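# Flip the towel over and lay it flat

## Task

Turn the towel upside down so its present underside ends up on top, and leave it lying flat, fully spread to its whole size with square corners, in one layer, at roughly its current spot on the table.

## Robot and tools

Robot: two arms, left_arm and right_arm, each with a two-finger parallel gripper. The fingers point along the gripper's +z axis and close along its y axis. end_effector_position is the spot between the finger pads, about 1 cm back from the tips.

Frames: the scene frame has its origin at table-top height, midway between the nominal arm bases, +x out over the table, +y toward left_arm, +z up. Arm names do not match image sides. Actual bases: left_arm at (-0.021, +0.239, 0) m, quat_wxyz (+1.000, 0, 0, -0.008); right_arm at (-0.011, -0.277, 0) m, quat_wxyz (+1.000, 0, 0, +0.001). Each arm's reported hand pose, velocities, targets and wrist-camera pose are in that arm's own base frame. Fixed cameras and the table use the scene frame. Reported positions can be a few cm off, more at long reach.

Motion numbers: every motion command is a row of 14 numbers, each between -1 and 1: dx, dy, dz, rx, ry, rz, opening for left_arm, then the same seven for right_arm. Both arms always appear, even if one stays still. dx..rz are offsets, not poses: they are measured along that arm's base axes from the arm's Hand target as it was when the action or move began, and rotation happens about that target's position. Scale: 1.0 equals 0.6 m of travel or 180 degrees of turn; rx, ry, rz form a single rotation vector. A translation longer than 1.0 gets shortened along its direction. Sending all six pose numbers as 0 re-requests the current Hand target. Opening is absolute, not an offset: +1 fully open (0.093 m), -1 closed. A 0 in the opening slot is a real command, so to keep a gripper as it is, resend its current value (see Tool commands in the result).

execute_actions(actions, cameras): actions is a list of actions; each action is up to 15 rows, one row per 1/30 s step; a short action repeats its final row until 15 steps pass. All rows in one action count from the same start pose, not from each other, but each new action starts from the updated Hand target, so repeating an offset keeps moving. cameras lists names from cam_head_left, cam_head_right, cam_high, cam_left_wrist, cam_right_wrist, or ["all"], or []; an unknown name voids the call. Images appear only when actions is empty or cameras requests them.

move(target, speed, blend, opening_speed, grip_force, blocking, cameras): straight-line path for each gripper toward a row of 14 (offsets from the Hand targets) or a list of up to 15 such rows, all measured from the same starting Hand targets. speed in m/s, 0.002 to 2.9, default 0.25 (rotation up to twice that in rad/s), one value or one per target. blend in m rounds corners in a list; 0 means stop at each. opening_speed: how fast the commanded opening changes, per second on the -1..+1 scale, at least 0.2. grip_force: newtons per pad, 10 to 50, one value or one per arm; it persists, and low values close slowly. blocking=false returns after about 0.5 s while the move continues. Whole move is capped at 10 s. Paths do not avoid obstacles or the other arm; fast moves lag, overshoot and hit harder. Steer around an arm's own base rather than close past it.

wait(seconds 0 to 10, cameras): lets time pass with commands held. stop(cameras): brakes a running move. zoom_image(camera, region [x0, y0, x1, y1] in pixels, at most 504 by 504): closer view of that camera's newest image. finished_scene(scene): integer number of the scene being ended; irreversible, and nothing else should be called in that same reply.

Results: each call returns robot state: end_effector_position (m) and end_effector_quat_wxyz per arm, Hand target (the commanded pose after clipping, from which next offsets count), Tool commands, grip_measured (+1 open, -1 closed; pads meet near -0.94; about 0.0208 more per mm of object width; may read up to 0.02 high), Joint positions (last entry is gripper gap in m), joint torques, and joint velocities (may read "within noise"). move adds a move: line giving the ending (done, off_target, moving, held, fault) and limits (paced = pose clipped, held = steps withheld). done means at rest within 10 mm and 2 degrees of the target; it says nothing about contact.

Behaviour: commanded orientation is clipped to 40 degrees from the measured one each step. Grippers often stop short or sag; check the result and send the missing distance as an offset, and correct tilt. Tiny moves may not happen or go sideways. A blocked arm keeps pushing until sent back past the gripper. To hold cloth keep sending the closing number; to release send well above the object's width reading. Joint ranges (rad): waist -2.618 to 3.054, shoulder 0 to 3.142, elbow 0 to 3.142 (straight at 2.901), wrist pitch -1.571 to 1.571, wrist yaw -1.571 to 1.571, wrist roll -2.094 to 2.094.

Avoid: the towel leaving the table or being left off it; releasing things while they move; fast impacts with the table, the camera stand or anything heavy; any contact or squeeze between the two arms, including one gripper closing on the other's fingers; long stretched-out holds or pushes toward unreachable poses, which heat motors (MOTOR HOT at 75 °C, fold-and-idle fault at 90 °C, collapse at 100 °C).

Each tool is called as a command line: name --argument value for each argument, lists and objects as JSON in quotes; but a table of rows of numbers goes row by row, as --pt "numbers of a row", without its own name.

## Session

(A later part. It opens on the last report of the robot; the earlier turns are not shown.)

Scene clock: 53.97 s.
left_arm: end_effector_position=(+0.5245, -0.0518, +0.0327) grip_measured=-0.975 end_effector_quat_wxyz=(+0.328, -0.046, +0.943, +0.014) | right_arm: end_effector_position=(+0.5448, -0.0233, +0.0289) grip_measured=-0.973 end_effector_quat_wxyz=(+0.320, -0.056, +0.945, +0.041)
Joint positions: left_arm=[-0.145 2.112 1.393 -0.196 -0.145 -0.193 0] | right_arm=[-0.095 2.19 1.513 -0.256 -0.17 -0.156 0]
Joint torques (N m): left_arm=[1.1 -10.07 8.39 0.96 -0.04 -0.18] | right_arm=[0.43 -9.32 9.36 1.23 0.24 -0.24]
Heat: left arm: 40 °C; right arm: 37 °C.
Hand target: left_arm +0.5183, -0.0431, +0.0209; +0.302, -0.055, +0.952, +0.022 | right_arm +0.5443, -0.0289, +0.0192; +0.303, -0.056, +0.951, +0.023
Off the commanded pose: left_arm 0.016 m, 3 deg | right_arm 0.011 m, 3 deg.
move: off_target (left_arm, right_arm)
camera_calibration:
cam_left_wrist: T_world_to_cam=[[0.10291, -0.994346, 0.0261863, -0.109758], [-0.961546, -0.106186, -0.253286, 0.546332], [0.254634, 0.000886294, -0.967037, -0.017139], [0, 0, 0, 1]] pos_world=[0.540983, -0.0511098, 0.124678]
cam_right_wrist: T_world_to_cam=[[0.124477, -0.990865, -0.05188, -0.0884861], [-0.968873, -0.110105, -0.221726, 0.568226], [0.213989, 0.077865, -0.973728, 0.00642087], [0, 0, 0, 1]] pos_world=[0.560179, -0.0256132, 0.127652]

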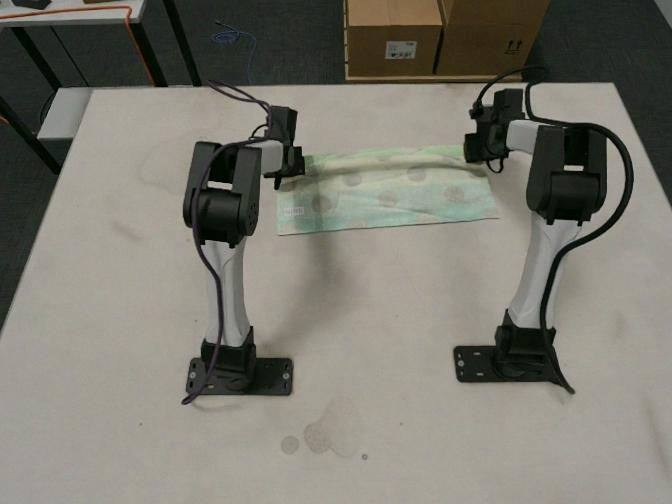

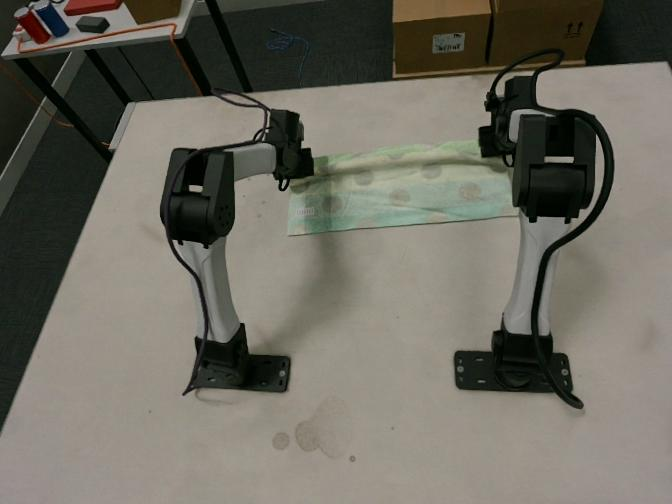

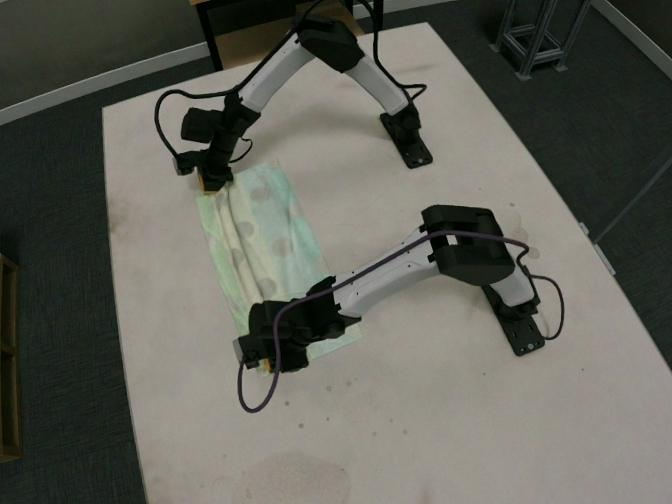

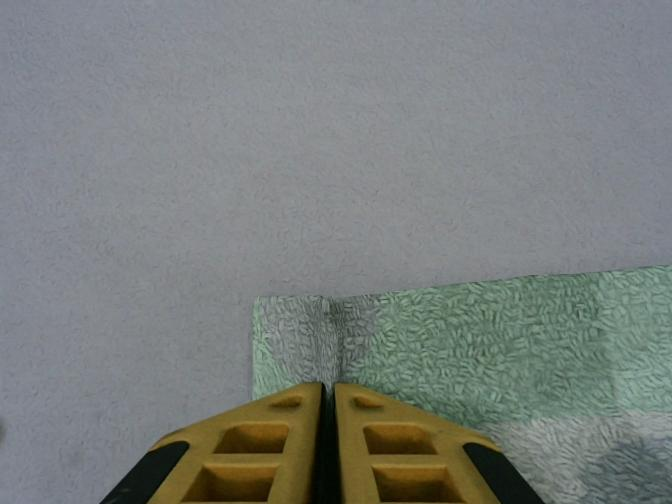

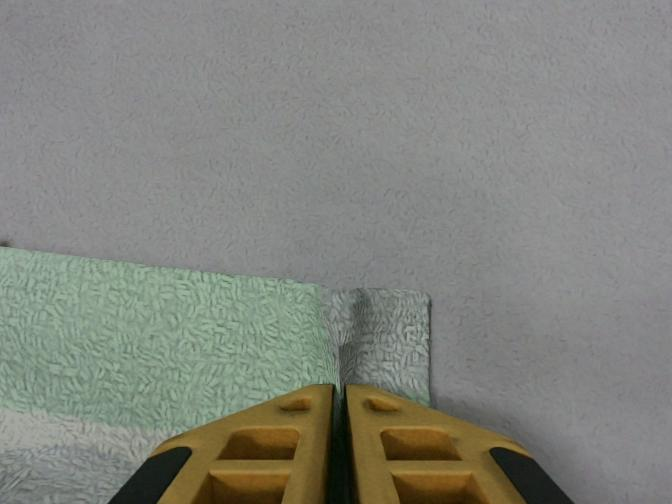

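move --pt "0 0.01 -0.004 0 0 0 -1 0 -0.01 -0.004 0 0 0 -1" --pt "0 0.01 -0.004 0 0 0 -0.5 0 -0.01 -0.004 0 0 0 -0.5" --pt "0 0.01 0.12 0 0 0 -0.5 0 -0.01 0.12 0 0 0 -0.5" --pt "-0.25 0.25 0.25 0 0 0 -1 -0.25 -0.25 0.25 0 0 0 -1" --speed '[0.08,0.1,0.15,0.4]' --cameras '["cam_head_left","cam_high","cam_head_right"]'

zoom_image --camera "cam_head_left" --region '[220, 110, 540, 290]'

zoom_image --camera "cam_high" --region '[150, 120, 430, 400]'

Scene clock: 59.77 s.
left_arm: end_effector_position=(+0.3740, +0.1110, +0.1768) grip_measured=-0.981 end_effector_quat_wxyz=(+0.315, -0.061, +0.947, +0.029) | right_arm: end_effector_position=(+0.3924, -0.1812, +0.1561) grip_measured=-0.979 end_effector_quat_wxyz=(+0.292, -0.045, +0.955, +0.027)
Joint positions: left_arm=[0.335 1.473 1.212 -0.674 0.107 0.171 0] | right_arm=[-0.576 1.764 1.48 -0.814 -0.376 -0.58 0]
Joint torques (N m): left_arm=[-0.09 -6.93 6.91 1.17 0.25 0.02] | right_arm=[0.61 -9.98 9.51 1.06 -0.34 -0.23]
Heat: left arm: 41 °C; right arm: 38 °C.
Hand target: left_arm +0.3683, +0.1070, +0.1709; +0.302, -0.056, +0.952, +0.022 | right_arm +0.3943, -0.1789, +0.1692; +0.303, -0.056, +0.951, +0.023
Off the commanded pose: left_arm 0.009 m, 2 deg | right_arm 0.013 m, 2 deg.
move: off_target (right_arm); target 2's new opening was sent with left_arm's hand 0.020 m and 4 deg from that target; target 4's new opening was sent with right_arm's hand 0.013 m and 2 deg from that target
Images, in order (width x height): cam_head_left 672x504, cam_head_right 672x504, cam_high 672x504.

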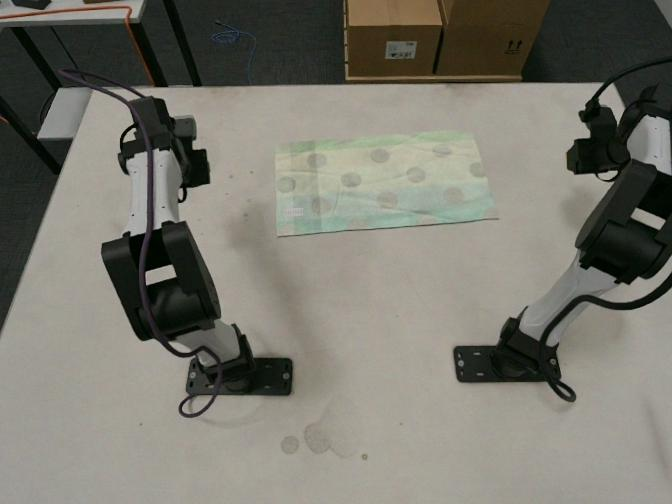

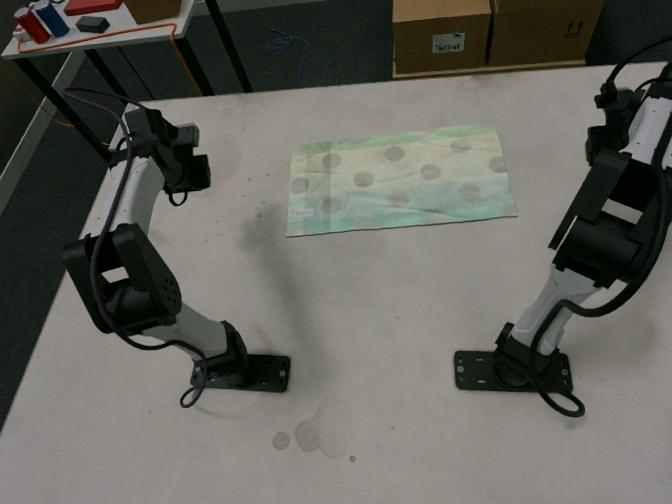

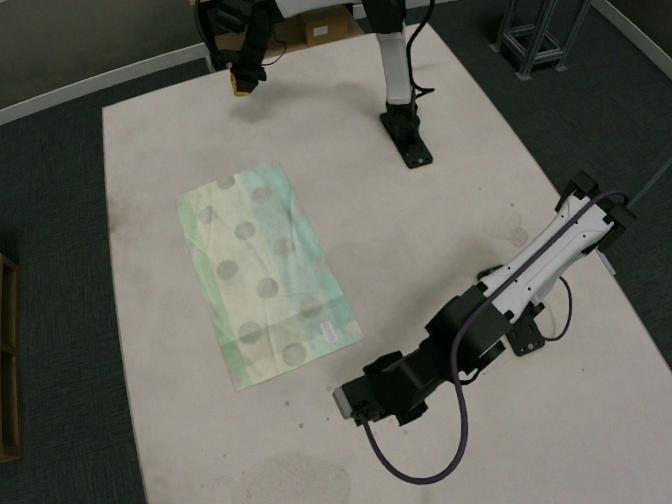

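Scaled by 1.575 from the camera's 672x504 image, which has a finer 960x720 frame.

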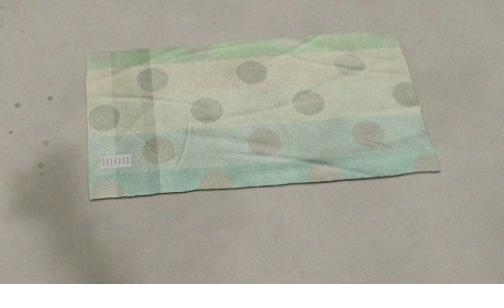

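Scaled by 1.800 from the camera's 672x504 image, which has a finer 960x720 frame.

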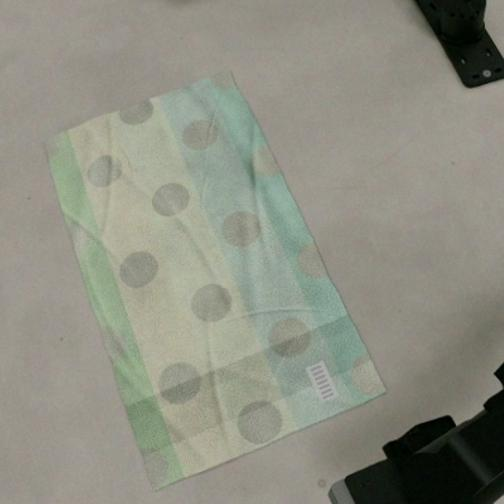

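move --pt "0.048 -0.433 -0.12 0 0 0 -1 0 0.395 -0.12 0 0 0 -1" --pt "0.048 -0.433 -0.265 0 0 0 -1 0 0.395 -0.267 0 0 0 -1" --pt "-0.069 -0.4435 -0.265 0 0 0 -1 -0.117 0.3845 -0.267 0 0 0 -1" --pt "-0.069 -0.4435 -0.1 0 0 0 -1 -0.117 0.3845 -0.1 0 0 0 -1" --pt "-0.1 0 0.05 0 0 0 -1 -0.15 0 0.05 0 0 0 -1" --speed '[0.35,0.15,0.12,0.2,0.4]' --blend '[0.03,0,0,0.02,0]' --cameras '["cam_head_left","cam_high"]'

zoom_image --camera "cam_head_left" --region '[220, 110, 540, 290]'

zoom_image --camera "cam_high" --region '[150, 120, 430, 400]'

Scene clock: 68.00 s.
left_arm: end_effector_position=(+0.3089, +0.1069, +0.1985) grip_measured=-0.981 end_effector_quat_wxyz=(+0.306, -0.059, +0.950, +0.026) | right_arm: end_effector_position=(+0.3015, -0.1772, +0.1944) grip_measured=-0.979 end_effector_quat_wxyz=(+0.300, -0.050, +0.952, +0.022)
Joint positions: left_arm=[0.413 1.256 1.14 -0.847 0.155 0.241 0] | right_arm=[-0.744 1.487 1.338 -0.998 -0.453 -0.749 0]
Joint torques (N m): left_arm=[0.44 -3.93 9.69 1.13 0.3 0.03] | right_arm=[0.05 -4.83 10.04 1.02 -0.33 -0.26]
Heat: left arm: 41 °C; right arm: 38 °C.
Hand target: left_arm +0.3084, +0.1069, +0.2009; +0.302, -0.055, +0.952, +0.022 | right_arm +0.3043, -0.1790, +0.1992; +0.303, -0.056, +0.951, +0.023
Off the commanded pose: left_arm 0.002 m, 1 deg | right_arm 0.006 m, 1 deg.
move: done
Images, in order (width x height): cam_head_left 672x504, cam_high 672x504.

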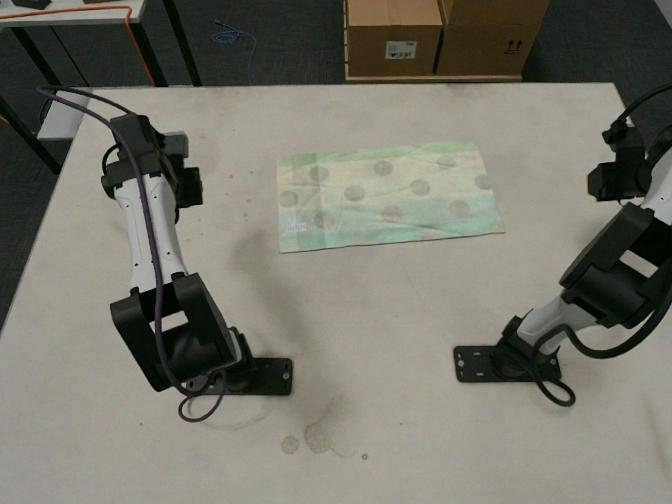

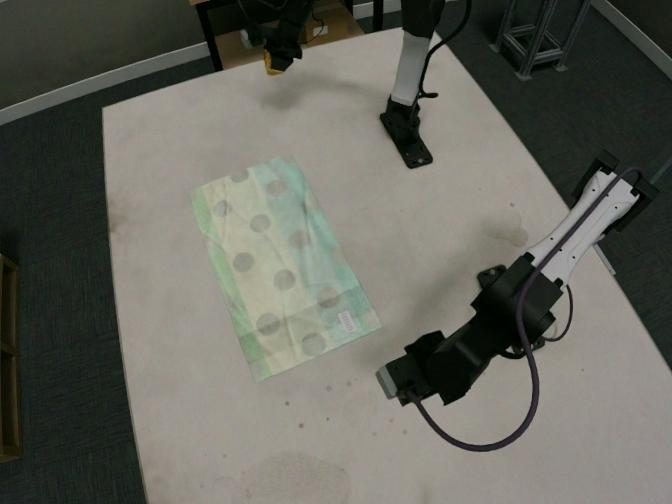

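Scaled by 1.575 from the camera's 672x504 image, which has a finer 960x720 frame.

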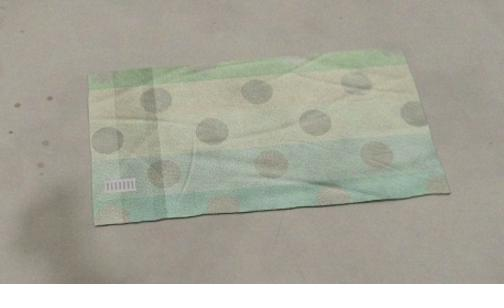

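Scaled by 1.800 from the camera's 672x504 image, which has a finer 960x720 frame.

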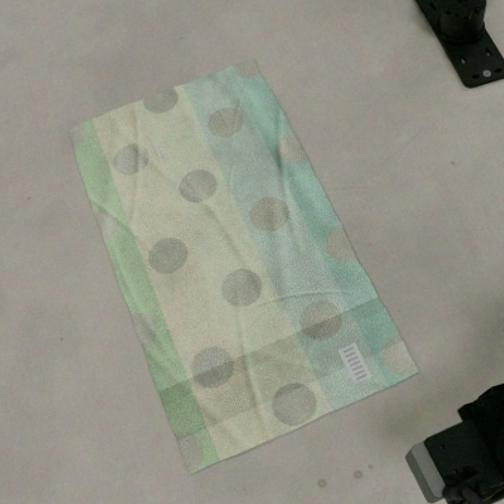

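move --pt "0.058 -0.408 -0.17 0 0 0 -1 0.073 0.343 -0.17 0 0 0 -1" --pt "0.058 -0.408 -0.318 0 0 0 -1 0.073 0.343 -0.32 0 0 0 -1" --pt "-0.018 -0.398 -0.318 0 0 0 -1 0 0.32 -0.32 0 0 0 -1" --pt "-0.018 -0.398 -0.15 0 0 0 -1 0 0.32 -0.15 0 0 0 -1" --pt "-0.05 0 0 0 0 0 -1 -0.05 0 0 0 0 0 -1" --speed '[0.35,0.15,0.12,0.2,0.4]' --blend '[0.03,0,0,0.02,0]' --cameras '["cam_head_left","cam_high"]'

zoom_image --camera "cam_head_left" --region '[220, 110, 540, 290]'

zoom_image --camera "cam_high" --region '[150, 120, 430, 400]'

Scene clock: 74.80 s.
left_arm: end_effector_position=(+0.2791, +0.1069, +0.1980) grip_measured=-0.981 end_effector_quat_wxyz=(+0.306, -0.058, +0.950, +0.026) | right_arm: end_effector_position=(+0.2721, -0.1765, +0.1939) grip_measured=-0.979 end_effector_quat_wxyz=(+0.299, -0.051, +0.952, +0.023)
Joint positions: left_arm=[0.471 1.155 1.078 -0.895 0.188 0.291 0] | right_arm=[-0.82 1.417 1.281 -1.047 -0.484 -0.83 0]
Joint torques (N m): left_arm=[0.54 -3.08 9.63 1.12 0.29 0.01] | right_arm=[-0.1 -4.19 9.91 0.95 -0.4 -0.25]
Heat: left arm: 42 °C; right arm: 37 °C.
Hand target: left_arm +0.2783, +0.1069, +0.2009; +0.302, -0.055, +0.952, +0.022 | right_arm +0.2743, -0.1789, +0.1992; +0.303, -0.056, +0.951, +0.023
Off the commanded pose: left_arm 0.003 m, 1 deg | right_arm 0.006 m, 1 deg.
move: done
Images, in order (width x height): cam_head_left 672x504, cam_high 672x504.

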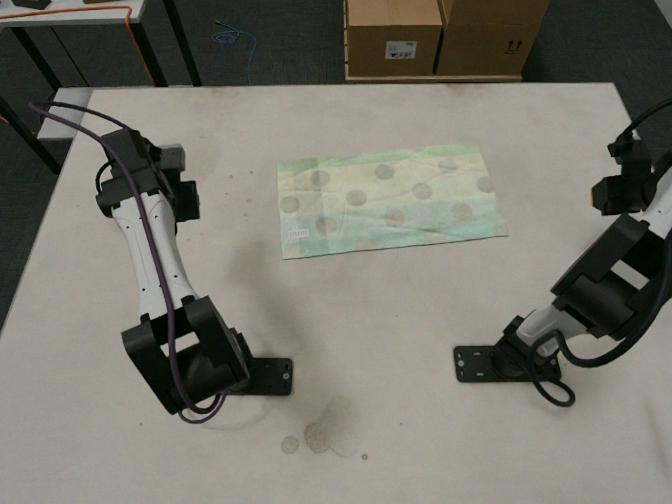

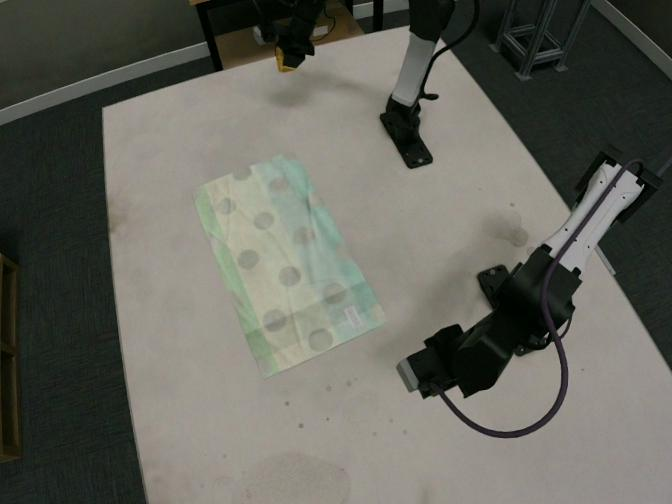

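Scaled by 1.575 from the camera's 672x504 image, which has a finer 960x720 frame.

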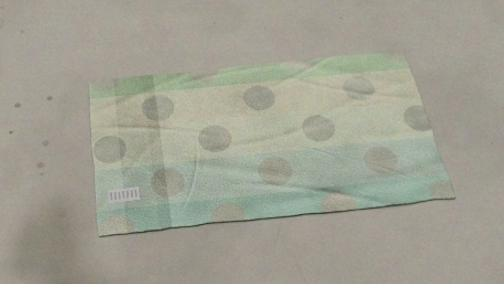

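Scaled by 1.800 from the camera's 672x504 image, which has a finer 960x720 frame.

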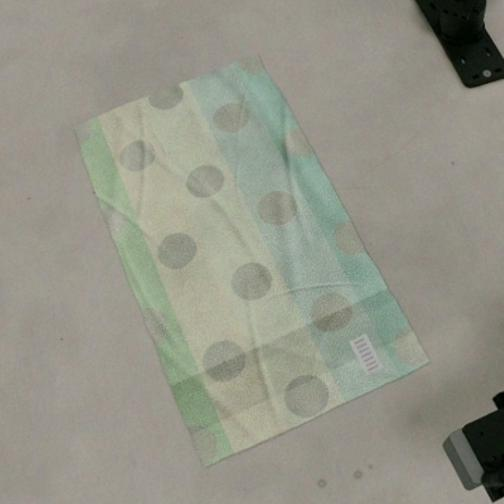

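finished_scene --scene 3

The scene is finished: the task was done.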